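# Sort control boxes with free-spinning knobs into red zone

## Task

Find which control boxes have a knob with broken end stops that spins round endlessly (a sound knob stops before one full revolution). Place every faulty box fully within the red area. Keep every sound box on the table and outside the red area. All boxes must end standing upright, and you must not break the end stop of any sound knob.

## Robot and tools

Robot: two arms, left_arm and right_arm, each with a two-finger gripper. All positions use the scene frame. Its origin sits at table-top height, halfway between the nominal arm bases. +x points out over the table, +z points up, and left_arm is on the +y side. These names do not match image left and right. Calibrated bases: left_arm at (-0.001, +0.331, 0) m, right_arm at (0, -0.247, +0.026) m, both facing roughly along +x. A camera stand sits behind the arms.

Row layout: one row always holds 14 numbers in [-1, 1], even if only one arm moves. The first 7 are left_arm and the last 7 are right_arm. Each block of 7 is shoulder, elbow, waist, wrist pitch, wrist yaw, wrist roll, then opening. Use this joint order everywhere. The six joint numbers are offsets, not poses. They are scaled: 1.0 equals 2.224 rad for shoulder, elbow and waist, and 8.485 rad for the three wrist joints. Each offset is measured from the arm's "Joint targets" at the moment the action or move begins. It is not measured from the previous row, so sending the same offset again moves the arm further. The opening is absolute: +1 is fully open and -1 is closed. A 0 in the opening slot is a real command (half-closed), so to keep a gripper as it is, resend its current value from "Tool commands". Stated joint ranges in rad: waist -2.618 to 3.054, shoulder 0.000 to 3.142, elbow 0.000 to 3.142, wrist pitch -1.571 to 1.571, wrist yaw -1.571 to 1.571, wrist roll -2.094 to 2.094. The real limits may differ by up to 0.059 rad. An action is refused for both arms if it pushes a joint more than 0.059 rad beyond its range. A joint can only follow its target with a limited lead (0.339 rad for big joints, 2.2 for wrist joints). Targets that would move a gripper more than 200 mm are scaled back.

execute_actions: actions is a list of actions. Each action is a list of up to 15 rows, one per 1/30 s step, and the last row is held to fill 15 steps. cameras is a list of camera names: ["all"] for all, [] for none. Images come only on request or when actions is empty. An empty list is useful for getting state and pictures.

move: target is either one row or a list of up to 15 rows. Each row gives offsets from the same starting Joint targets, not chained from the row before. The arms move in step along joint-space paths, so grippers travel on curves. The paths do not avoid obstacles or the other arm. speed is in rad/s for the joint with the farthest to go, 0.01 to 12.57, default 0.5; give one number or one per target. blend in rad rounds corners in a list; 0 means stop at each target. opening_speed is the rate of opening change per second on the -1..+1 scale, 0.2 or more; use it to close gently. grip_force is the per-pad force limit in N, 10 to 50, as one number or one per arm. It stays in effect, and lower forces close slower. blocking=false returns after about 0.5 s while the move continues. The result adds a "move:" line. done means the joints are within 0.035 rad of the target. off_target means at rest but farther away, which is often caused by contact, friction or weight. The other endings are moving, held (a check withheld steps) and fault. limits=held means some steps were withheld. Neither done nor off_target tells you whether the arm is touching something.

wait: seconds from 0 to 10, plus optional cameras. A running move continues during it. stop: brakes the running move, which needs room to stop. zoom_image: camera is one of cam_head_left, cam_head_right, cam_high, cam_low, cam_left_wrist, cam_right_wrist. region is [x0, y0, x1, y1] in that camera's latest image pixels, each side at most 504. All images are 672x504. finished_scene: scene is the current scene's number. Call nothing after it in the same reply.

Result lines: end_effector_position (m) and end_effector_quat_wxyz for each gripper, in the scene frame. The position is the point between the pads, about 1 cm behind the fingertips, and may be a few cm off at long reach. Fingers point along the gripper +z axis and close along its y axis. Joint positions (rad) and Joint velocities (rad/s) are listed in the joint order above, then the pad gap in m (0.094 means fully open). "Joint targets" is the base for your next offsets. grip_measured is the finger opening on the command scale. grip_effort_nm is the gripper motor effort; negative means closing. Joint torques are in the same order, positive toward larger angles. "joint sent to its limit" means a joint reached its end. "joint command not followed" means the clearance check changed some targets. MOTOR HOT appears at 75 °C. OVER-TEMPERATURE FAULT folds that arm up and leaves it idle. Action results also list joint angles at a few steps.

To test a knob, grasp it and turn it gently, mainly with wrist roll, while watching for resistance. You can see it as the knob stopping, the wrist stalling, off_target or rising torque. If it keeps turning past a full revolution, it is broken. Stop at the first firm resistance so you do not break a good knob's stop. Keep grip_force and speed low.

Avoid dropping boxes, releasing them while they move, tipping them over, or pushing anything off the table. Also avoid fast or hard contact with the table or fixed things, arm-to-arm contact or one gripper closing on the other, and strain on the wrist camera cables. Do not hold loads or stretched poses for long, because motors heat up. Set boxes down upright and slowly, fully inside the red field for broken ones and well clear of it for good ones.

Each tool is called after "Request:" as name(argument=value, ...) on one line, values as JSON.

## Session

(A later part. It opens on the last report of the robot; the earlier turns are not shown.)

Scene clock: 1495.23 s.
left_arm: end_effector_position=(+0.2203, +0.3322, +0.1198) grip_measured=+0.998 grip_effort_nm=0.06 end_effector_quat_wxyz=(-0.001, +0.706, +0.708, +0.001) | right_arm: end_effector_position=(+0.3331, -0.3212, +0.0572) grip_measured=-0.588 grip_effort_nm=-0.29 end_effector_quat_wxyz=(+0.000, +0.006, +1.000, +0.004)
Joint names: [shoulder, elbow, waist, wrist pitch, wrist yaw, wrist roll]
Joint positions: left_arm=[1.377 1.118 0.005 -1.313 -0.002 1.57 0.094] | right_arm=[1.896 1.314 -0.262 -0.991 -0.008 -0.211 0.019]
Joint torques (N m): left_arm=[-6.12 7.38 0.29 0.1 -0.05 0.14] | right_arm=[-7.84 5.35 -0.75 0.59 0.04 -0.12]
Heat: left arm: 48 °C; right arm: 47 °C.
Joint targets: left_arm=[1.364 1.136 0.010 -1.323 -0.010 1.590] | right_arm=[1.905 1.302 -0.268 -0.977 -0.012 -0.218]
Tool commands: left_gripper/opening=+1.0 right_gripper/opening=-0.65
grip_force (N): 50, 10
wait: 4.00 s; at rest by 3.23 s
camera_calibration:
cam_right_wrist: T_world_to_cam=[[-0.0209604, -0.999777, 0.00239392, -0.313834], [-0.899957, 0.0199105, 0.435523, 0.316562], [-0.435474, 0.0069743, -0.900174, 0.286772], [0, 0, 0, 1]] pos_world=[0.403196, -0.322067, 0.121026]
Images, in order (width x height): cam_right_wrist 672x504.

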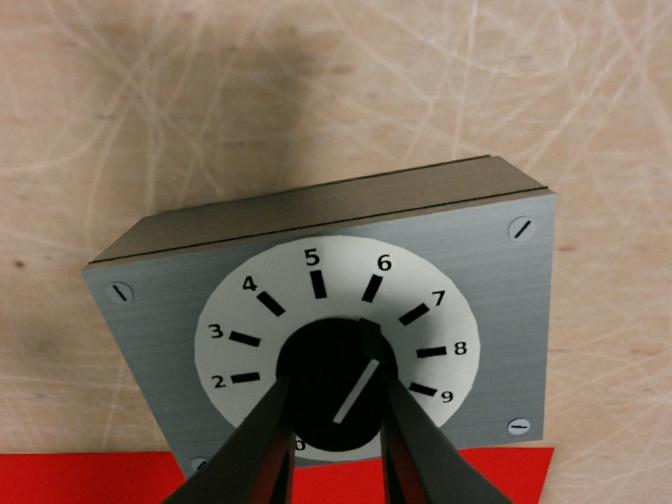

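Request:
move(target=[0, 0, 0, 0, 0, 0, 1, 0, 0, 0, 0, 0, 0.1532, -0.65], speed=0.35, cameras=["cam_right_wrist"])

Request:
zoom_image(camera="cam_right_wrist", region=[200, 204, 500, 504])

Scene clock: 1506.77 s.
left_arm: end_effector_position=(+0.2203, +0.3322, +0.1198) grip_measured=+0.998 grip_effort_nm=0.06 end_effector_quat_wxyz=(-0.001, +0.706, +0.708, +0.001) | right_arm: end_effector_position=(+0.3345, -0.3192, +0.0573) grip_measured=-0.588 grip_effort_nm=-0.28 end_effector_quat_wxyz=(-0.004, +0.604, +0.797, +0.010)
Joint names: [shoulder, elbow, waist, wrist pitch, wrist yaw, wrist roll]
Joint positions: left_arm=[1.377 1.118 0.005 -1.313 -0.002 1.57 0.094] | right_arm=[1.896 1.314 -0.262 -0.987 -0.021 1.074 0.019]
Joint torques (N m): left_arm=[-6.12 7.38 0.31 0.1 -0.04 0.14] | right_arm=[-7.97 5.37 -0.76 0.55 0.22 0.05]
Heat: left arm: 48 °C; right arm: 47 °C.
Joint targets: left_arm=[1.364 1.136 0.010 -1.323 -0.010 1.590] | right_arm=[1.905 1.302 -0.268 -0.976 -0.012 1.082]
grip_force (N): 50, 10
move: done
camera_calibration:
cam_right_wrist: T_world_to_cam=[[-0.965061, -0.262023, -0.000746369, 0.239665], [-0.234231, 0.861414, 0.450668, 0.36289], [-0.117442, 0.435097, -0.892691, 0.317244], [0, 0, 0, 1]] pos_world=[0.353549, -0.387833, 0.119838]
Images, in order (width x height): cam_right_wrist 672x504.

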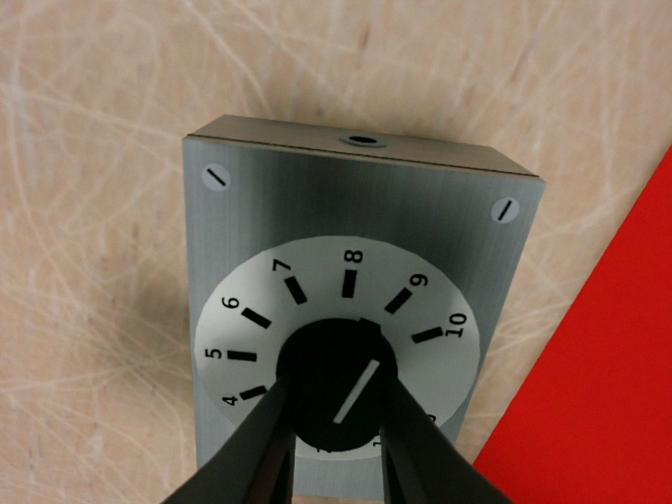

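Scaled by 1.680 from the camera's 672x504 image, which has a finer 960x720 frame.

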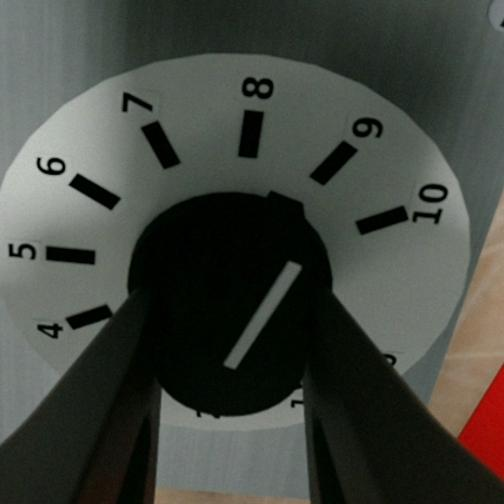

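Request:
move(target=[0, 0, 0, 0, 0, 0, 1, 0, 0, 0, 0, 0, 0.0589, -0.65], speed=0.25, cameras=["cam_right_wrist"])

Request:
zoom_image(camera="cam_right_wrist", region=[200, 204, 500, 504])

Scene clock: 1515.93 s.
left_arm: end_effector_position=(+0.2203, +0.3322, +0.1198) grip_measured=+0.998 grip_effort_nm=0.06 end_effector_quat_wxyz=(-0.001, +0.706, +0.708, +0.001) | right_arm: end_effector_position=(+0.3355, -0.3191, +0.0573) grip_measured=-0.588 grip_effort_nm=-0.29 end_effector_quat_wxyz=(-0.005, +0.782, +0.623, +0.011)
Joint names: [shoulder, elbow, waist, wrist pitch, wrist yaw, wrist roll]
Joint positions: left_arm=[1.377 1.118 0.005 -1.313 -0.002 1.57 0.094] | right_arm=[1.896 1.314 -0.262 -0.983 -0.023 1.574 0.019]
Joint torques (N m): left_arm=[-6.12 7.38 0.28 0.1 -0.04 0.14] | right_arm=[-7.76 5.27 -0.65 0.48 0.23 0.06]
Heat: left arm: 48 °C; right arm: 47 °C.
Joint targets: left_arm=[1.364 1.136 0.010 -1.323 -0.010 1.590] | right_arm=[1.905 1.302 -0.268 -0.977 -0.012 1.582]
grip_force (N): 50, 10
move: done
camera_calibration:
cam_right_wrist: T_world_to_cam=[[-0.972625, 0.232319, 0.00534129, 0.400561], [0.209217, 0.865441, 0.455236, 0.21523], [0.101137, 0.443891, -0.890355, 0.246703], [0, 0, 0, 1]] pos_world=[0.319615, -0.388836, 0.119534]
Images, in order (width x height): cam_right_wrist 672x504.

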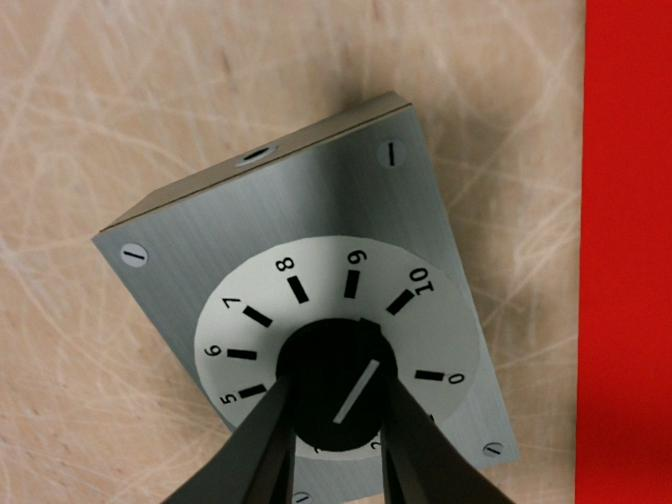

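Scaled by 1.680 from the camera's 672x504 image, which has a finer 960x720 frame.

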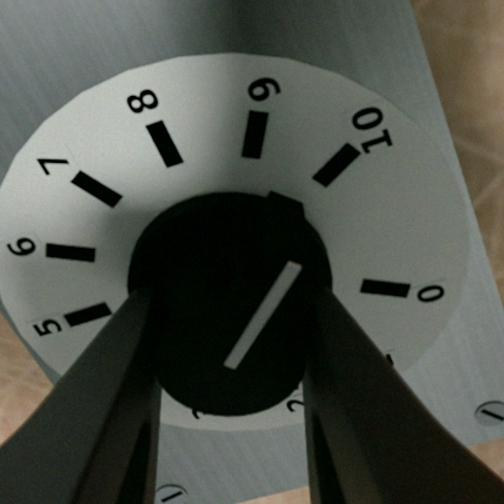

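Request:
move(target=[0, 0, 0, 0, 0, 0, 1, 0, 0, 0, 0, 0, 0.0236, -0.65], speed=0.15, cameras=["cam_right_wrist"])

Request:
zoom_image(camera="cam_right_wrist", region=[200, 204, 500, 504])

Scene clock: 1524.00 s.
left_arm: end_effector_position=(+0.2203, +0.3322, +0.1198) grip_measured=+0.998 grip_effort_nm=0.06 end_effector_quat_wxyz=(-0.001, +0.706, +0.708, +0.001) | right_arm: end_effector_position=(+0.3360, -0.3192, +0.0573) grip_measured=-0.588 grip_effort_nm=-0.29 end_effector_quat_wxyz=(-0.005, +0.840, +0.542, +0.011)
Joint names: [shoulder, elbow, waist, wrist pitch, wrist yaw, wrist roll]
Joint positions: left_arm=[1.377 1.118 0.005 -1.313 -0.002 1.57 0.094] | right_arm=[1.896 1.314 -0.262 -0.982 -0.023 1.774 0.019]
Joint torques (N m): left_arm=[-6.11 7.38 0.29 0.1 -0.04 0.14] | right_arm=[-7.82 5.27 -0.79 0.44 0.23 0.07]
Heat: left arm: 48 °C; right arm: 47 °C.
Joint targets: left_arm=[1.364 1.136 0.010 -1.323 -0.010 1.590] | right_arm=[1.905 1.302 -0.268 -0.977 -0.012 1.782]
grip_force (N): 50, 10
move: done
camera_calibration:
cam_right_wrist: T_world_to_cam=[[-0.907005, 0.42104, 0.00813534, 0.439033], [0.378086, 0.805661, 0.456028, 0.139345], [0.185452, 0.416696, -0.889928, 0.209622], [0, 0, 0, 1]] pos_world=[0.306647, -0.384464, 0.119432]
Images, in order (width x height): cam_right_wrist 672x504.

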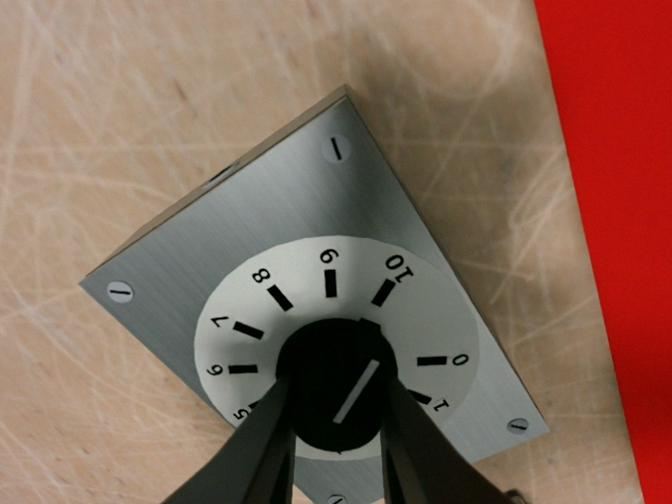

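Scaled by 1.680 from the camera's 672x504 image, which has a finer 960x720 frame.

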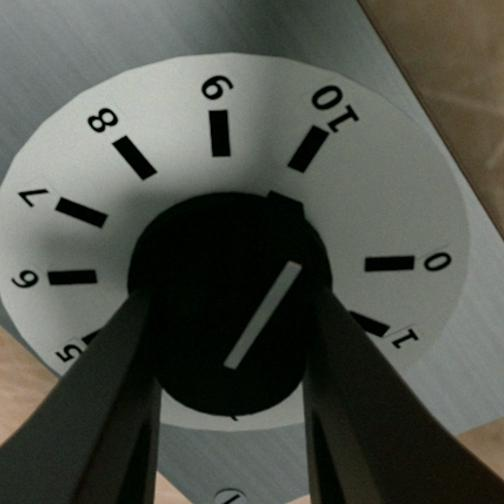

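Request:
move(target=[0, 0, 0, 0, 0, 0, 1, 0, 0, 0, 0, 0, 0.0236, -0.65], speed=0.15, cameras=["cam_right_wrist"])

Request:
zoom_image(camera="cam_right_wrist", region=[200, 204, 500, 504])

Scene clock: 1533.47 s.
left_arm: end_effector_position=(+0.2203, +0.3322, +0.1198) grip_measured=+0.998 grip_effort_nm=0.06 end_effector_quat_wxyz=(-0.001, +0.706, +0.708, +0.001) | right_arm: end_effector_position=(+0.3364, -0.3193, +0.0573) grip_measured=-0.588 grip_effort_nm=-0.29 end_effector_quat_wxyz=(-0.006, +0.890, +0.455, +0.011)
Joint names: [shoulder, elbow, waist, wrist pitch, wrist yaw, wrist roll]
Joint positions: left_arm=[1.377 1.118 0.005 -1.313 -0.002 1.57 0.094] | right_arm=[1.896 1.314 -0.262 -0.98 -0.023 1.974 0.019]
Joint torques (N m): left_arm=[-6.12 7.38 0.29 0.1 -0.04 0.14] | right_arm=[-7.82 5.27 -0.75 0.44 0.23 0.06]
Heat: left arm: 48 °C; right arm: 47 °C.
Joint targets: left_arm=[1.364 1.136 0.010 -1.323 -0.010 1.590] | right_arm=[1.905 1.302 -0.268 -0.977 -0.012 1.982]
grip_force (N): 50, 10
move: done
camera_calibration:
cam_right_wrist: T_world_to_cam=[[-0.805345, 0.592701, 0.0111469, 0.459992], [0.53142, 0.713491, 0.456644, 0.0581858], [0.2627, 0.37368, -0.88958, 0.169773], [0, 0, 0, 1]] pos_world=[0.294932, -0.377593, 0.119329]
Images, in order (width x height): cam_right_wrist 672x504.

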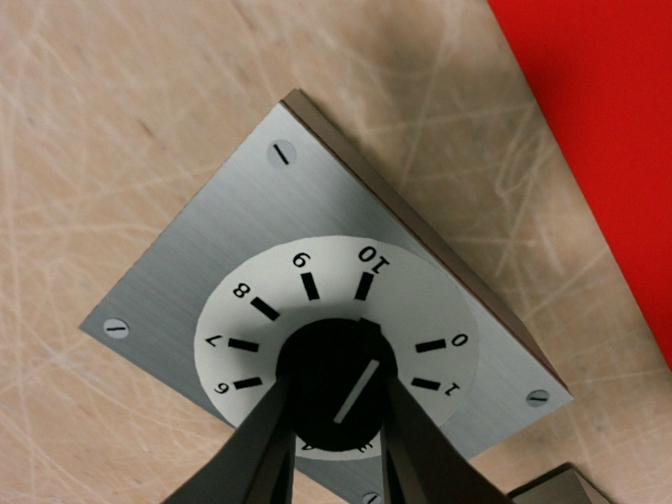

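Scaled by 1.680 from the camera's 672x504 image, which has a finer 960x720 frame.

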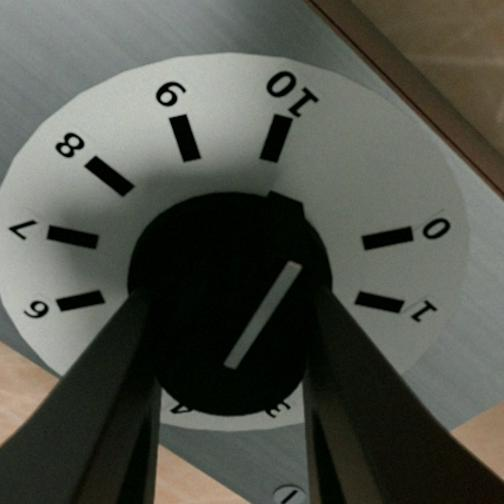

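Request:
move(target=[[0, 0, 0, 0, 0, 0, 1, 0, 0, 0, 0, 0, 0, 0.05], [0, 0, 0, 0, 0, 0, 1, 0, 0, 0, 0, 0, -0.37026, 0.05]], speed=1.0)

Request:
move(target=[0, 0, 0, 0, 0, 0, 1, 0, 0, 0, 0, 0, 0, -0.65], speed=1.0)

Request:
wait(seconds=4)

Request:
move(target=[0, 0, 0, 0, 0, 0, 1, 0, 0, 0, 0, 0, 0.0943, -0.65], speed=0.25, cameras=["cam_right_wrist"])

Request:
zoom_image(camera="cam_right_wrist", region=[200, 204, 500, 504])

Scene clock: 1550.40 s.
left_arm: end_effector_position=(+0.2203, +0.3322, +0.1198) grip_measured=+0.998 grip_effort_nm=0.06 end_effector_quat_wxyz=(-0.001, +0.706, +0.708, +0.001) | right_arm: end_effector_position=(+0.3364, -0.3193, +0.0573) grip_measured=+0.047 grip_effort_nm=0.16 end_effector_quat_wxyz=(+0.011, -0.448, +0.894, +0.006)
Joint names: [shoulder, elbow, waist, wrist pitch, wrist yaw, wrist roll]
Joint positions: left_arm=[1.377 1.118 0.005 -1.313 -0.002 1.57 0.094] | right_arm=[1.896 1.314 -0.262 -0.98 -0.023 -1.151 0.049]
Joint torques (N m): left_arm=[-6.11 7.38 0.29 0.1 -0.04 0.14] | right_arm=[-7.88 5.33 -0.8 0.49 0.14 -0.11]
Heat: left arm: 48 °C; right arm: 47 °C.
Joint targets: left_arm=[1.364 1.136 0.010 -1.323 -0.010 1.590] | right_arm=[1.905 1.302 -0.268 -0.977 -0.012 -1.159]
grip_force (N): 50, 10
move: done

Scene clock: 1555.40 s.
left_arm: end_effector_position=(+0.2203, +0.3322, +0.1198) grip_measured=+0.998 grip_effort_nm=0.06 end_effector_quat_wxyz=(-0.001, +0.706, +0.708, +0.001) | right_arm: end_effector_position=(+0.3364, -0.3193, +0.0573) grip_measured=-0.370 grip_effort_nm=-0.17 end_effector_quat_wxyz=(+0.011, -0.448, +0.894, +0.006)
Joint names: [shoulder, elbow, waist, wrist pitch, wrist yaw, wrist roll]
Joint positions: left_arm=[1.377 1.118 0.005 -1.313 -0.002 1.57 0.094] | right_arm=[1.896 1.314 -0.262 -0.98 -0.023 -1.152 0.03]
Joint velocities: left_arm=[within noise] | right_arm=[-0.017 0.012 0.007 -0.037 -0.007 -0.051 -0.005]
Joint torques (N m): left_arm=[-6.11 7.38 0.29 0.1 -0.04 0.14] | right_arm=[-7.83 5.35 -0.75 0.51 0.13 -0.1]
Heat: left arm: 48 °C; right arm: 47 °C.
Joint targets: left_arm=[1.364 1.136 0.010 -1.323 -0.010 1.590] | right_arm=[1.905 1.302 -0.268 -0.977 -0.012 -1.159]
grip_force (N): 50, 10
move: moving (right_arm; no rest 5 s after the path's end)

Scene clock: 1559.40 s.
left_arm: end_effector_position=(+0.2203, +0.3322, +0.1198) grip_measured=+0.998 grip_effort_nm=0.06 end_effector_quat_wxyz=(-0.001, +0.706, +0.708, +0.001) | right_arm: end_effector_position=(+0.3364, -0.3193, +0.0573) grip_measured=-0.589 grip_effort_nm=-0.29 end_effector_quat_wxyz=(+0.011, -0.448, +0.894, +0.006)
Joint names: [shoulder, elbow, waist, wrist pitch, wrist yaw, wrist roll]
Joint positions: left_arm=[1.377 1.118 0.005 -1.313 -0.002 1.57 0.094] | right_arm=[1.896 1.314 -0.262 -0.98 -0.023 -1.152 0.019]
Joint torques (N m): left_arm=[-6.11 7.38 0.28 0.1 -0.04 0.14] | right_arm=[-7.94 5.35 -0.72 0.48 0.12 -0.11]
Heat: left arm: 48 °C; right arm: 47 °C.
Joint targets: left_arm=[1.364 1.136 0.010 -1.323 -0.010 1.590] | right_arm=[1.905 1.302 -0.268 -0.977 -0.012 -1.159]
Tool commands: left_gripper/opening=+1.0 right_gripper/opening=-0.65
grip_force (N): 50, 10
wait: 4.00 s; at rest by 2.63 s

Scene clock: 1563.27 s.
left_arm: end_effector_position=(+0.2203, +0.3322, +0.1198) grip_measured=+0.998 grip_effort_nm=0.06 end_effector_quat_wxyz=(-0.001, +0.706, +0.708, +0.001) | right_arm: end_effector_position=(+0.3371, -0.3202, +0.0573) grip_measured=-0.589 grip_effort_nm=-0.29 end_effector_quat_wxyz=(+0.009, -0.072, +0.997, +0.007)
Joint names: [shoulder, elbow, waist, wrist pitch, wrist yaw, wrist roll]
Joint positions: left_arm=[1.377 1.118 0.005 -1.313 -0.002 1.57 0.094] | right_arm=[1.896 1.314 -0.262 -0.976 -0.019 -0.367 0.019]
Joint torques (N m): left_arm=[-6.11 7.38 0.29 0.1 -0.04 0.14] | right_arm=[-7.86 5.38 -0.75 0.48 0.13 0.07]
Heat: left arm: 48 °C; right arm: 47 °C.
Joint targets: left_arm=[1.364 1.136 0.010 -1.323 -0.010 1.590] | right_arm=[1.905 1.302 -0.268 -0.977 -0.012 -0.359]
grip_force (N): 50, 10
move: done
camera_calibration:
cam_right_wrist: T_world_to_cam=[[0.134735, -0.990878, -0.0027987, -0.362097], [-0.899871, -0.123542, 0.418295, 0.275161], [-0.414825, -0.0538404, -0.908307, 0.262612], [0, 0, 0, 1]] pos_world=[0.405334, -0.310661, 0.122421]
Images, in order (width x height): cam_right_wrist 672x504.

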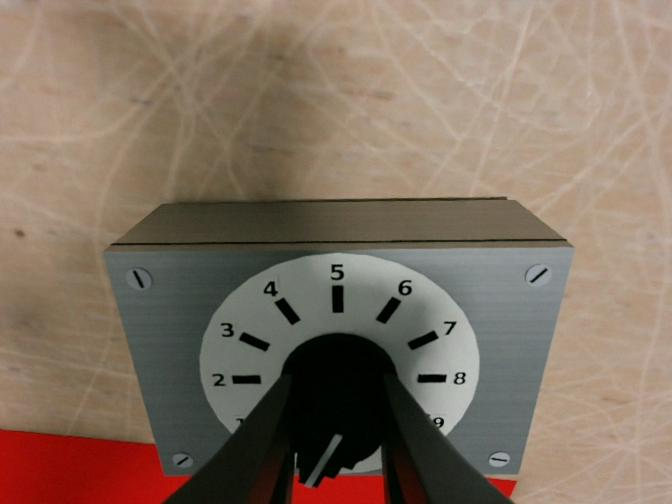

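Scaled by 1.680 from the camera's 672x504 image, which has a finer 960x720 frame.

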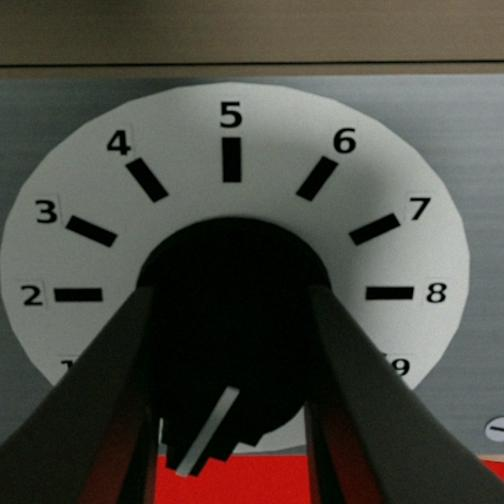

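Request:
move(target=[[0, 0, 0, 0, 0, 0, 1, 0, 0, 0, 0, 0, 0, 0.1], [0, 0, 0, 0, 0, 0, 1, -0.03058, 0.09622, 0, -0.02911, 0.00141, 0, 0.1], [0, 0, 0, 0, 0, 0, 1, -0.03058, 0.09622, 0.00854, -0.02911, 0.00141, 0.18515, 1]], blend=[0, 0.03, 0], speed=[0.3, 0.3, 0.8], grip_force=50, cameras=["cam_right_wrist", "cam_high", "cam_low"])

Request:
zoom_image(camera="cam_high", region=[350, 220, 550, 370])

Scene clock: 1617.17 s.
left_arm: end_effector_position=(+0.2203, +0.3322, +0.1198) grip_measured=+0.998 grip_effort_nm=0.06 end_effector_quat_wxyz=(-0.001, +0.706, +0.708, +0.001) | right_arm: end_effector_position=(+0.3359, -0.3185, +0.1136) grip_measured=+0.997 grip_effort_nm=0.17 end_effector_quat_wxyz=(-0.005, +0.652, +0.758, +0.005)
Joint names: [shoulder, elbow, waist, wrist pitch, wrist yaw, wrist roll]
Joint positions: left_arm=[1.377 1.118 0.005 -1.313 -0.002 1.57 0.094] | right_arm=[1.857 1.492 -0.255 -1.211 -0.014 1.204 0.094]
Joint torques (N m): left_arm=[-6.12 7.39 0.29 0.1 -0.04 0.14] | right_arm=[-10.37 8.99 0.51 0.29 0.28 0.04]
Heat: left arm: 49 °C; right arm: 48 °C.
Joint targets: left_arm=[1.364 1.136 0.010 -1.323 -0.010 1.590] | right_arm=[1.837 1.516 -0.249 -1.223 -0.001 1.212]
move: done
camera_calibration:
cam_right_wrist: T_world_to_cam=[[-0.989998, -0.140704, 0.0102855, 0.287073], [-0.121253, 0.885874, 0.4478, 0.307364], [-0.0721188, 0.442074, -0.894074, 0.354573], [0, 0, 0, 1]] pos_world=[0.347042, -0.388641, 0.176425]
Images, in order (width x height): cam_high 672x504, cam_low 672x504, cam_right_wrist 672x504.

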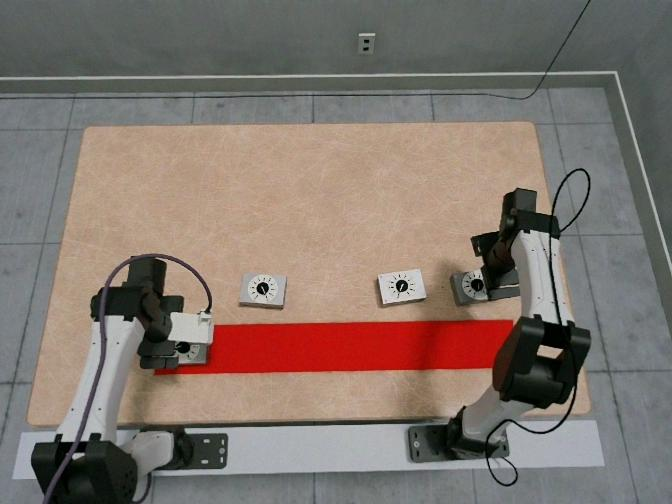

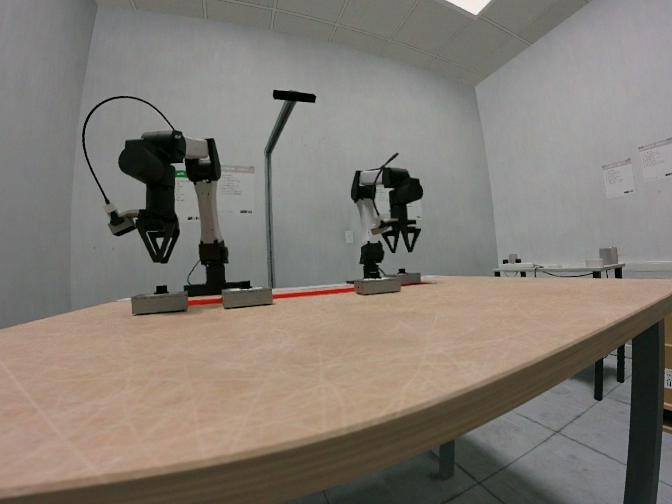

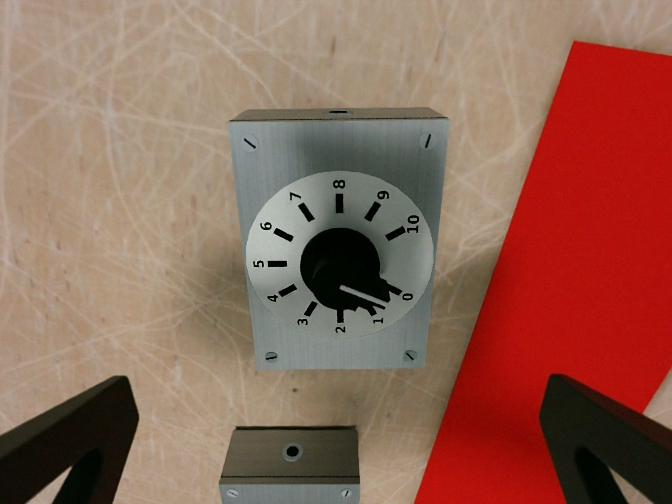

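Scaled by 2.520 from the camera's 672x504 image, which has a finer 960x720 frame.

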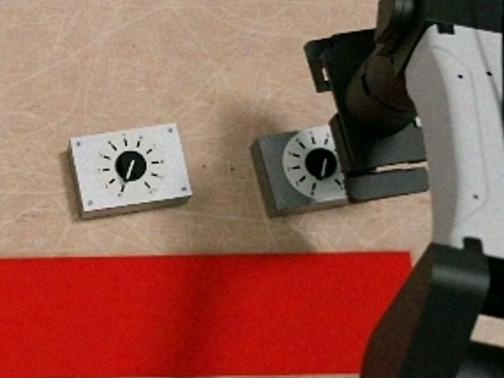

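Request:
move(target=[0, 0, 0, 0, 0, 0, 1, 0.05018, -0.11799, -0.00495, 0.03995, 0, 0, 1], speed=0.2, cameras=["cam_right_wrist", "cam_low"])

Request:
zoom_image(camera="cam_low", region=[110, 210, 290, 330])

Scene clock: 1630.77 s.
left_arm: end_effector_position=(+0.2203, +0.3322, +0.1198) grip_measured=+0.998 grip_effort_nm=0.06 end_effector_quat_wxyz=(-0.001, +0.706, +0.708, +0.001) | right_arm: end_effector_position=(+0.3355, -0.3184, +0.0318) grip_measured=+0.997 grip_effort_nm=0.17 end_effector_quat_wxyz=(-0.005, +0.652, +0.758, +0.005)
Joint names: [shoulder, elbow, waist, wrist pitch, wrist yaw, wrist roll]
Joint positions: left_arm=[1.377 1.118 0.005 -1.313 -0.002 1.57 0.094] | right_arm=[1.94 1.265 -0.255 -0.9 -0.014 1.204 0.094]
Joint torques (N m): left_arm=[-6.11 7.38 0.29 0.1 -0.04 0.14] | right_arm=[-8.06 5.16 -0.68 0.56 0.27 0.06]
Heat: left arm: 49 °C; right arm: 49 °C.
Joint targets: left_arm=[1.364 1.136 0.010 -1.323 -0.010 1.590] | right_arm=[1.949 1.254 -0.260 -0.885 -0.001 1.212]
move: done
camera_calibration:
cam_right_wrist: T_world_to_cam=[[-0.990021, -0.140664, 0.00848877, 0.287626], [-0.122061, 0.886078, 0.447176, 0.344263], [-0.0704232, 0.441677, -0.894406, 0.280649], [0, 0, 0, 1]] pos_world=[0.346542, -0.388541, 0.0946261]
Images, in order (width x height): cam_low 672x504, cam_right_wrist 672x504.

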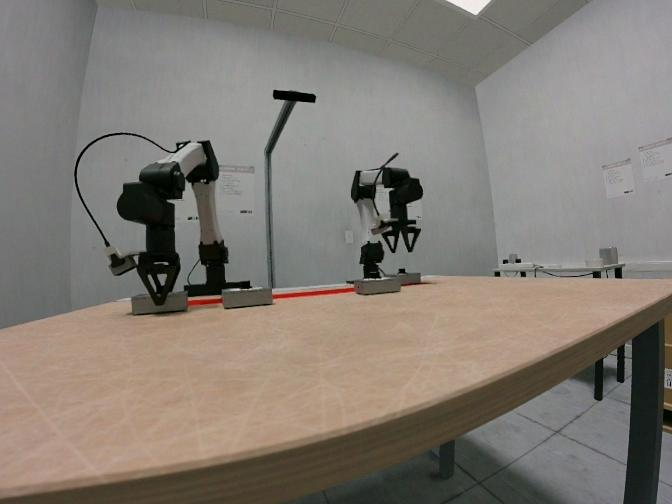

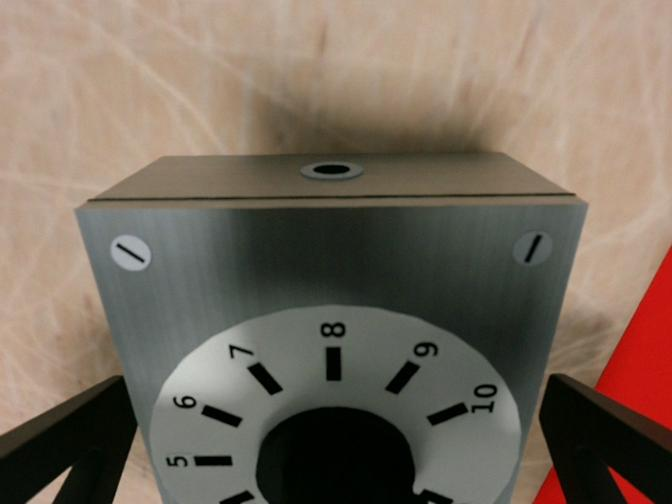

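Scaled by 2.800 from the camera's 672x504 image, which has a finer 960x720 frame.

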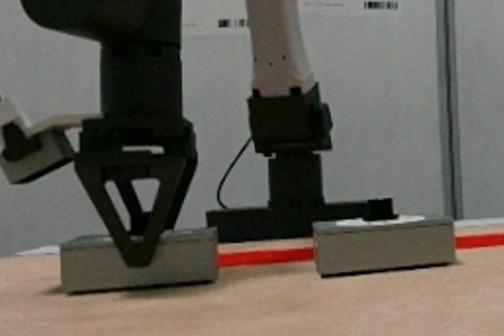

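Request:
move(target=[0, 0, 0, 0, 0, 0, 1, 0, 0, 0, 0, 0, 0, 0.35], speed=0.2, grip_force=[50, 30])

Request:
wait(seconds=1, cameras=["cam_right_wrist"])

Scene clock: 1644.80 s.
left_arm: end_effector_position=(+0.2203, +0.3322, +0.1198) grip_measured=+0.998 grip_effort_nm=0.06 end_effector_quat_wxyz=(-0.001, +0.706, +0.708, +0.001) | right_arm: end_effector_position=(+0.3359, -0.3185, +0.0318) grip_measured=+0.487 grip_effort_nm=-0.64 end_effector_quat_wxyz=(-0.004, +0.652, +0.758, +0.006)
Joint names: [shoulder, elbow, waist, wrist pitch, wrist yaw, wrist roll]
Joint positions: left_arm=[1.377 1.118 0.005 -1.313 -0.002 1.57 0.094] | right_arm=[1.94 1.265 -0.255 -0.898 -0.014 1.204 0.07]
Joint torques (N m): left_arm=[-6.11 7.38 0.29 0.1 -0.04 0.14] | right_arm=[-7.95 5.15 -0.53 0.55 0.27 0.05]
Heat: left arm: 49 °C; right arm: 49 °C.
Joint targets: left_arm=[1.364 1.136 0.010 -1.323 -0.010 1.590] | right_arm=[1.949 1.254 -0.260 -0.884 -0.001 1.212]
grip_force (N): 50, 30
move: done

Scene clock: 1645.80 s.
left_arm: end_effector_position=(+0.2203, +0.3322, +0.1198) grip_measured=+0.998 grip_effort_nm=0.06 end_effector_quat_wxyz=(-0.001, +0.706, +0.708, +0.001) | right_arm: end_effector_position=(+0.3359, -0.3185, +0.0318) grip_measured=+0.487 grip_effort_nm=-0.66 end_effector_quat_wxyz=(-0.004, +0.652, +0.758, +0.006)
Joint names: [shoulder, elbow, waist, wrist pitch, wrist yaw, wrist roll]
Joint positions: left_arm=[1.377 1.118 0.005 -1.313 -0.002 1.57 0.094] | right_arm=[1.94 1.265 -0.255 -0.898 -0.014 1.204 0.07]
Joint torques (N m): left_arm=[-6.11 7.38 0.28 0.1 -0.04 0.14] | right_arm=[-7.99 5.14 -0.61 0.56 0.25 0.05]
Heat: left arm: 49 °C; right arm: 49 °C.
Joint targets: left_arm=[1.364 1.136 0.010 -1.323 -0.010 1.590] | right_arm=[1.949 1.254 -0.260 -0.884 -0.001 1.212]
Tool commands: left_gripper/opening=+1.0 right_gripper/opening=+0.35
grip_force (N): 50, 30
wait: 1.00 s; at rest by 0.17 s
camera_calibration:
cam_right_wrist: T_world_to_cam=[[-0.990024, -0.140719, 0.00707172, 0.287923], [-0.122773, 0.886214, 0.446712, 0.344674], [-0.069128, 0.441387, -0.89465, 0.280259], [0, 0, 0, 1]] pos_world=[0.346741, -0.388641, 0.0947273]
Images, in order (width x height): cam_right_wrist 672x504.

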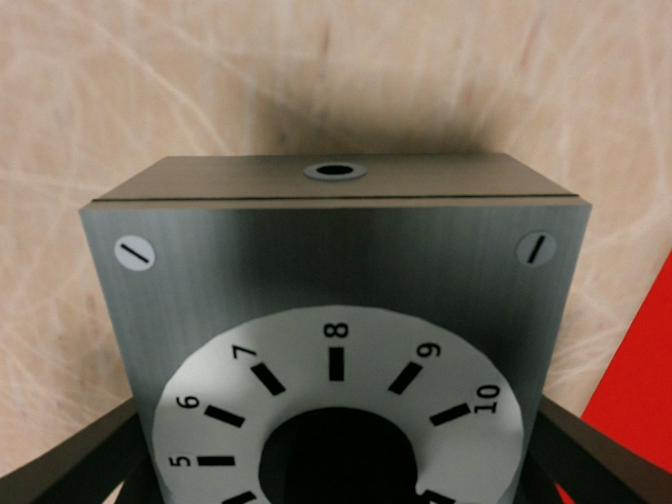

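Request:
move(target=[[0, 0, 0, 0, 0, 0, 1, -0.0281, 0.03912, 0, -0.01391, 0, 0, 0.35], [0, 0, 0, 0, 0, 0, 1, -0.23291, -0.20459, -0.05531, -0.00483, 0, 0.00306, 0.35]], blend=[0.02, 0], speed=[0.1, 0.3], cameras=["cam_right_wrist", "cam_high", "cam_low", "cam_head_right"])

Request:
zoom_image(camera="cam_low", region=[130, 210, 290, 330])

Scene clock: 1675.53 s.
left_arm: end_effector_position=(+0.2203, +0.3322, +0.1198) grip_measured=+0.998 grip_effort_nm=0.06 end_effector_quat_wxyz=(-0.001, +0.706, +0.708, +0.001) | right_arm: end_effector_position=(+0.2053, -0.3167, +0.0544) grip_measured=+0.487 grip_effort_nm=-0.65 end_effector_quat_wxyz=(-0.009, +0.706, +0.708, +0.003)
Joint names: [shoulder, elbow, waist, wrist pitch, wrist yaw, wrist roll]
Joint positions: left_arm=[1.377 1.118 0.005 -1.313 -0.002 1.57 0.094] | right_arm=[1.452 0.806 -0.377 -0.94 -0.014 1.23 0.07]
Joint torques (N m): left_arm=[-6.11 7.39 0.29 0.1 -0.04 0.14] | right_arm=[-6.28 5.57 -0.75 0.51 0.27 0.05]
Heat: left arm: 49 °C; right arm: 49 °C.
Joint targets: left_arm=[1.364 1.136 0.010 -1.323 -0.010 1.590] | right_arm=[1.430 0.799 -0.383 -0.925 -0.001 1.238]
grip_force (N): 50, 30
move: done
camera_calibration:
cam_right_wrist: T_world_to_cam=[[-0.999796, 0.00595995, 0.0193164, 0.206544], [0.0140239, 0.892706, 0.450422, 0.290712], [-0.0145594, 0.4506, -0.892607, 0.28215], [0, 0, 0, 1]] pos_world=[0.206533, -0.387888, 0.116917]
Images, in order (width x height): cam_head_right 672x504, cam_high 672x504, cam_low 672x504, cam_right_wrist 672x504.

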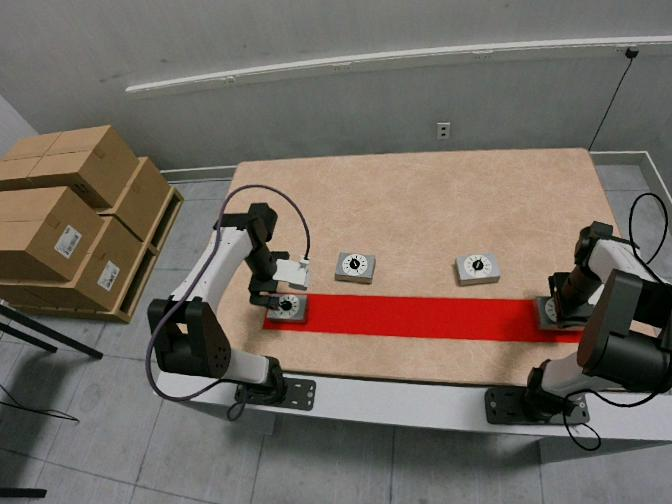

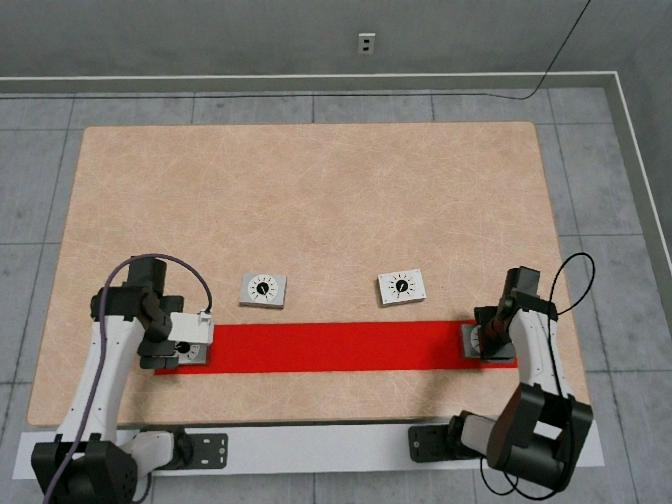

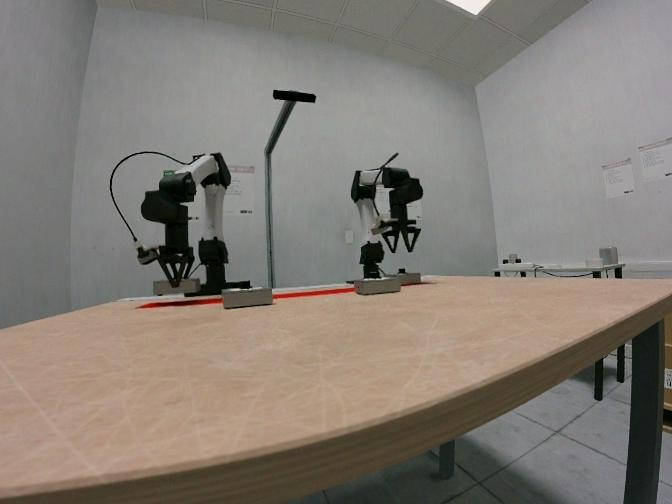

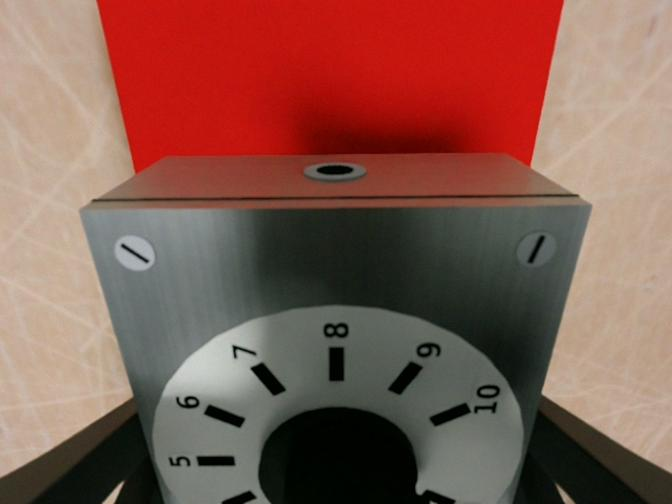

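Scaled by 3.150 from the camera's 672x504 image, which has a finer 960x720 frame.

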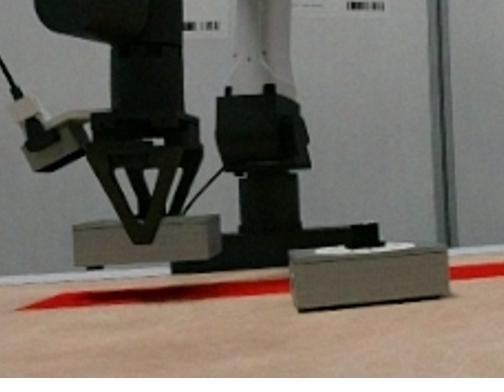

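Request:
move(target=[0, 0, 0, 0, 0, 0, 1, 0.02788, -0.02248, 0, 0.00931, 0, 0, 0.35], speed=0.05, cameras=["cam_right_wrist", "cam_low"])

Request:
zoom_image(camera="cam_low", region=[130, 230, 230, 330])

Scene clock: 1695.73 s.
left_arm: end_effector_position=(+0.2203, +0.3322, +0.1198) grip_measured=+0.998 grip_effort_nm=0.06 end_effector_quat_wxyz=(-0.001, +0.706, +0.708, +0.001) | right_arm: end_effector_position=(+0.2039, -0.3162, +0.0358) grip_measured=+0.487 grip_effort_nm=-0.66 end_effector_quat_wxyz=(-0.012, +0.706, +0.708, +0.002)
Joint names: [shoulder, elbow, waist, wrist pitch, wrist yaw, wrist roll]
Joint positions: left_arm=[1.377 1.118 0.005 -1.313 -0.002 1.57 0.094] | right_arm=[1.489 0.757 -0.377 -0.86 -0.014 1.23 0.07]
Joint torques (N m): left_arm=[-6.11 7.38 0.29 0.1 -0.04 0.14] | right_arm=[-4.18 5.27 -0.7 0.52 0.28 0.06]
Heat: left arm: 49 °C; right arm: 46 °C.
Joint targets: left_arm=[1.364 1.136 0.010 -1.323 -0.010 1.590] | right_arm=[1.493 0.749 -0.383 -0.846 -0.001 1.238]
grip_force (N): 50, 30
move: done
camera_calibration:
cam_right_wrist: T_world_to_cam=[[-0.999649, 0.00591259, 0.0258125, 0.20522], [0.0169534, 0.891701, 0.452308, 0.297707], [-0.0203428, 0.452587, -0.891488, 0.267153], [0, 0, 0, 1]] pos_world=[0.205535, -0.387589, 0.0982113]
Images, in order (width x height): cam_low 672x504, cam_right_wrist 672x504.

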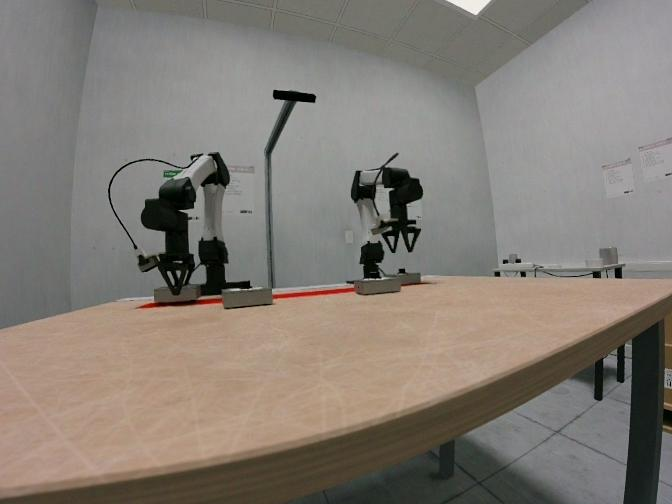

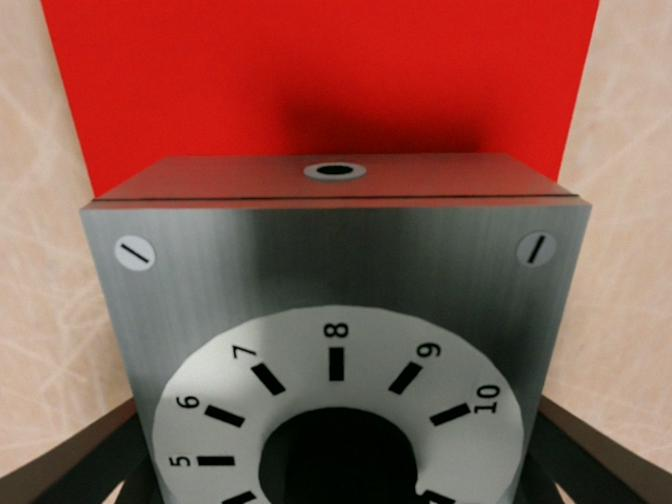

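Scaled by 5.040 from the camera's 672x504 image, which has a finer 960x720 frame.

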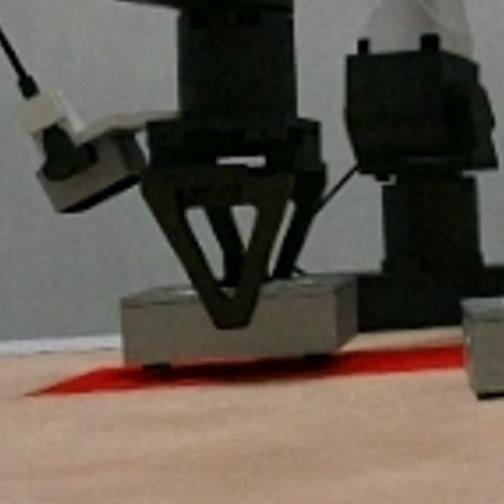

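Request:
move(target=[0, 0, 0, 0, 0, 0, 1, 0.0031, -0.00508, 0, 0.00215, 0, 0, 0.35], speed=0.03)

Request:
move(target=[0, 0, 0, 0, 0, 0, 1, 0.00155, -0.00254, 0, 0.00108, 0, 0, 0.35], speed=0.02)

Request:
move(target=[0, 0, 0, 0, 0, 0, 1, 0.00155, -0.00254, 0, 0.00108, 0, 0, 0.35], speed=0.02, cameras=["cam_right_wrist", "cam_low"])

Request:
zoom_image(camera="cam_low", region=[130, 230, 230, 330])

Scene clock: 1710.33 s.
left_arm: end_effector_position=(+0.2203, +0.3322, +0.1198) grip_measured=+0.998 grip_effort_nm=0.06 end_effector_quat_wxyz=(-0.001, +0.706, +0.708, +0.001) | right_arm: end_effector_position=(+0.2036, -0.3161, +0.0321) grip_measured=+0.487 grip_effort_nm=-0.65 end_effector_quat_wxyz=(-0.012, +0.706, +0.708, +0.002)
Joint names: [shoulder, elbow, waist, wrist pitch, wrist yaw, wrist roll]
Joint positions: left_arm=[1.377 1.118 0.005 -1.313 -0.002 1.57 0.094] | right_arm=[1.495 0.746 -0.377 -0.842 -0.014 1.23 0.07]
Joint torques (N m): left_arm=[-6.12 7.38 0.29 0.1 -0.04 0.14] | right_arm=[-4.18 5.23 -0.66 0.53 0.27 0.04]
Heat: left arm: 49 °C; right arm: 44 °C.
Joint targets: left_arm=[1.364 1.136 0.010 -1.323 -0.010 1.590] | right_arm=[1.499 0.737 -0.383 -0.828 -0.001 1.238]
grip_force (N): 50, 30
move: done

Scene clock: 1711.07 s.
left_arm: end_effector_position=(+0.2203, +0.3322, +0.1198) grip_measured=+0.998 grip_effort_nm=0.06 end_effector_quat_wxyz=(-0.001, +0.706, +0.708, +0.001) | right_arm: end_effector_position=(+0.2057, -0.3168, +0.0320) grip_measured=+0.487 grip_effort_nm=-0.65 end_effector_quat_wxyz=(-0.008, +0.706, +0.708, +0.004)
Joint names: [shoulder, elbow, waist, wrist pitch, wrist yaw, wrist roll]
Joint positions: left_arm=[1.377 1.118 0.005 -1.313 -0.002 1.57 0.094] | right_arm=[1.495 0.746 -0.377 -0.834 -0.014 1.23 0.07]
Joint torques (N m): left_arm=[-6.12 7.38 0.29 0.1 -0.04 0.14] | right_arm=[-3.92 4.63 -0.76 0.55 0.28 0.07]
Heat: left arm: 49 °C; right arm: 44 °C.
Joint targets: left_arm=[1.364 1.136 0.010 -1.323 -0.010 1.590] | right_arm=[1.503 0.732 -0.383 -0.819 -0.001 1.238]
grip_force (N): 50, 30
move: done

Scene clock: 1711.77 s.
left_arm: end_effector_position=(+0.2203, +0.3322, +0.1198) grip_measured=+0.998 grip_effort_nm=0.06 end_effector_quat_wxyz=(-0.001, +0.706, +0.708, +0.001) | right_arm: end_effector_position=(+0.2039, -0.3162, +0.0298) grip_measured=+0.487 grip_effort_nm=-0.66 end_effector_quat_wxyz=(-0.011, +0.706, +0.708, +0.002)
Joint names: [shoulder, elbow, waist, wrist pitch, wrist yaw, wrist roll]
Joint positions: left_arm=[1.377 1.118 0.005 -1.313 -0.002 1.57 0.094] | right_arm=[1.499 0.739 -0.377 -0.829 -0.014 1.231 0.07]
Joint torques (N m): left_arm=[-6.11 7.39 0.29 0.1 -0.04 0.14] | right_arm=[-3.9 4.74 -0.75 0.58 0.27 0.05]
Heat: left arm: 49 °C; right arm: 44 °C.
Joint targets: left_arm=[1.364 1.136 0.010 -1.323 -0.010 1.590] | right_arm=[1.506 0.726 -0.383 -0.810 -0.001 1.238]
grip_force (N): 50, 30
move: done
camera_calibration:
cam_right_wrist: T_world_to_cam=[[-0.999709, 0.0064263, 0.0232586, 0.20562], [0.0162402, 0.892095, 0.451555, 0.300703], [-0.0178471, 0.451802, -0.89194, 0.260982], [0, 0, 0, 1]] pos_world=[0.205334, -0.387489, 0.0922135]
Images, in order (width x height): cam_low 672x504, cam_right_wrist 672x504.

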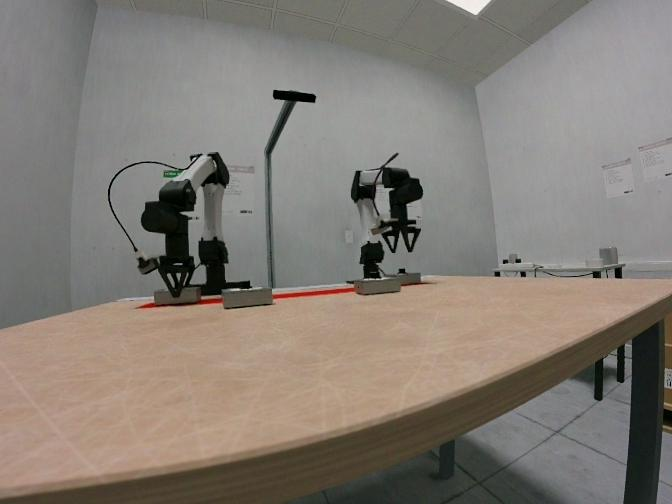

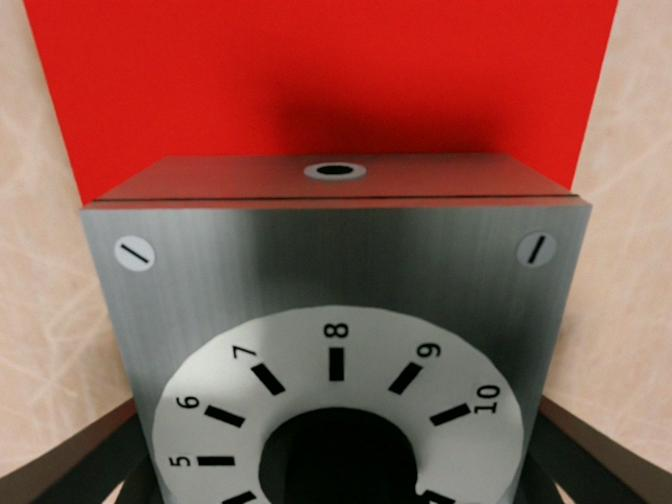

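Scaled by 5.040 from the camera's 672x504 image, which has a finer 960x720 frame.

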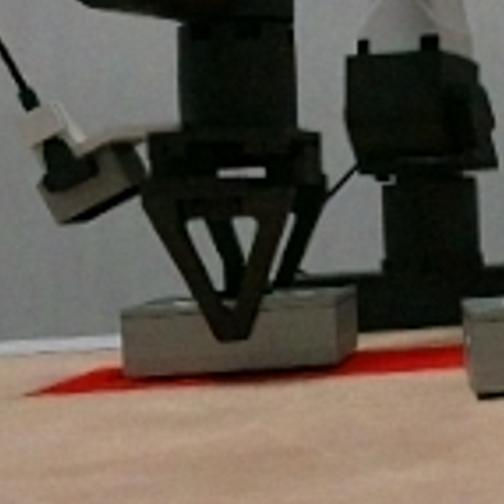

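Request:
move(target=[0, 0, 0, 0, 0, 0, 1, 0.00155, -0.00254, 0, 0.00108, 0, 0, 0.35], speed=0.02)

Scene clock: 1718.60 s.
left_arm: end_effector_position=(+0.2203, +0.3322, +0.1198) grip_measured=+0.998 grip_effort_nm=0.06 end_effector_quat_wxyz=(-0.001, +0.706, +0.708, +0.001) | right_arm: end_effector_position=(+0.2038, -0.3162, +0.0294) grip_measured=+0.487 grip_effort_nm=-0.66 end_effector_quat_wxyz=(-0.011, +0.706, +0.708, +0.002)
Joint names: [shoulder, elbow, waist, wrist pitch, wrist yaw, wrist roll]
Joint positions: left_arm=[1.377 1.118 0.005 -1.313 -0.002 1.57 0.094] | right_arm=[1.499 0.738 -0.377 -0.827 -0.014 1.231 0.07]
Joint torques (N m): left_arm=[-6.11 7.38 0.31 0.1 -0.04 0.14] | right_arm=[-3.62 4.37 -0.73 0.65 0.27 0.06]
Heat: left arm: 50 °C; right arm: 43 °C.
Joint targets: left_arm=[1.364 1.136 0.010 -1.323 -0.010 1.590] | right_arm=[1.510 0.720 -0.383 -0.801 -0.001 1.238]
grip_force (N): 50, 30
move: done

Request:
move(target=[[0, 0, 0, 0, 0, 0, 1, -0.0031, 0.00508, 0, -0.00216, 0, 0, 0.35], [0, 0, 0, 0, 0, 0, 1, -0.0031, 0.00508, 0, -0.00216, 0, 0, 1], [0, 0, 0, 0, 0, 0, 1, -0.0652, 0.14074, 0, -0.0495, 0, 0, 1]], speed=[0.05, 0.05, 0.3], opening_speed=0.6, grip_force=50, cameras=["cam_right_wrist", "cam_high"])

Scene clock: 1737.97 s.
left_arm: end_effector_position=(+0.2203, +0.3322, +0.1198) grip_measured=+0.998 grip_effort_nm=0.06 end_effector_quat_wxyz=(-0.001, +0.706, +0.708, +0.001) | right_arm: end_effector_position=(+0.2066, -0.3172, +0.1187) grip_measured=+0.997 grip_effort_nm=0.17 end_effector_quat_wxyz=(-0.004, +0.706, +0.708, +0.005)
Joint names: [shoulder, elbow, waist, wrist pitch, wrist yaw, wrist roll]
Joint positions: left_arm=[1.377 1.118 0.005 -1.313 -0.002 1.57 0.094] | right_arm=[1.377 1.009 -0.377 -1.207 -0.013 1.232 0.094]
Joint torques (N m): left_arm=[-6.12 7.38 0.29 0.1 -0.04 0.14] | right_arm=[-5.22 8.94 -0.8 0.28 0.29 0.02]
Heat: left arm: 50 °C; right arm: 41 °C.
Joint targets: left_arm=[1.364 1.136 0.010 -1.323 -0.010 1.590] | right_arm=[1.365 1.033 -0.383 -1.221 0.000 1.238]
move: done
camera_calibration:
cam_right_wrist: T_world_to_cam=[[-0.99993, 0.0072343, 0.00940441, 0.208215], [0.0106757, 0.894443, 0.447054, 0.263804], [-0.00517759, 0.447123, -0.894458, 0.337096], [0, 0, 0, 1]] pos_world=[0.207129, -0.388188, 0.181625]
Images, in order (width x height): cam_high 672x504, cam_right_wrist 672x504.

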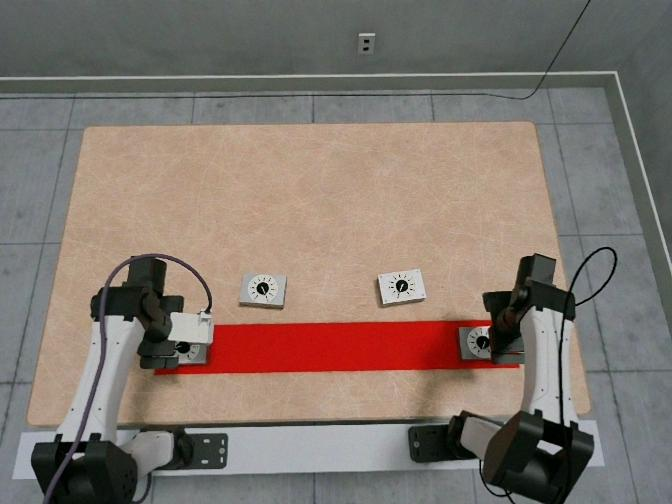

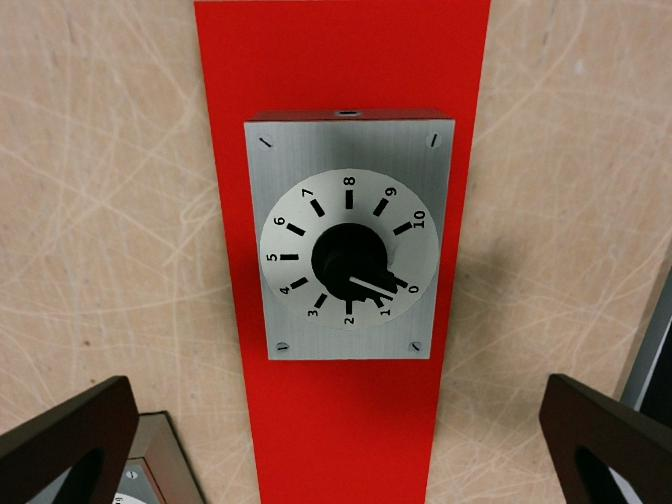

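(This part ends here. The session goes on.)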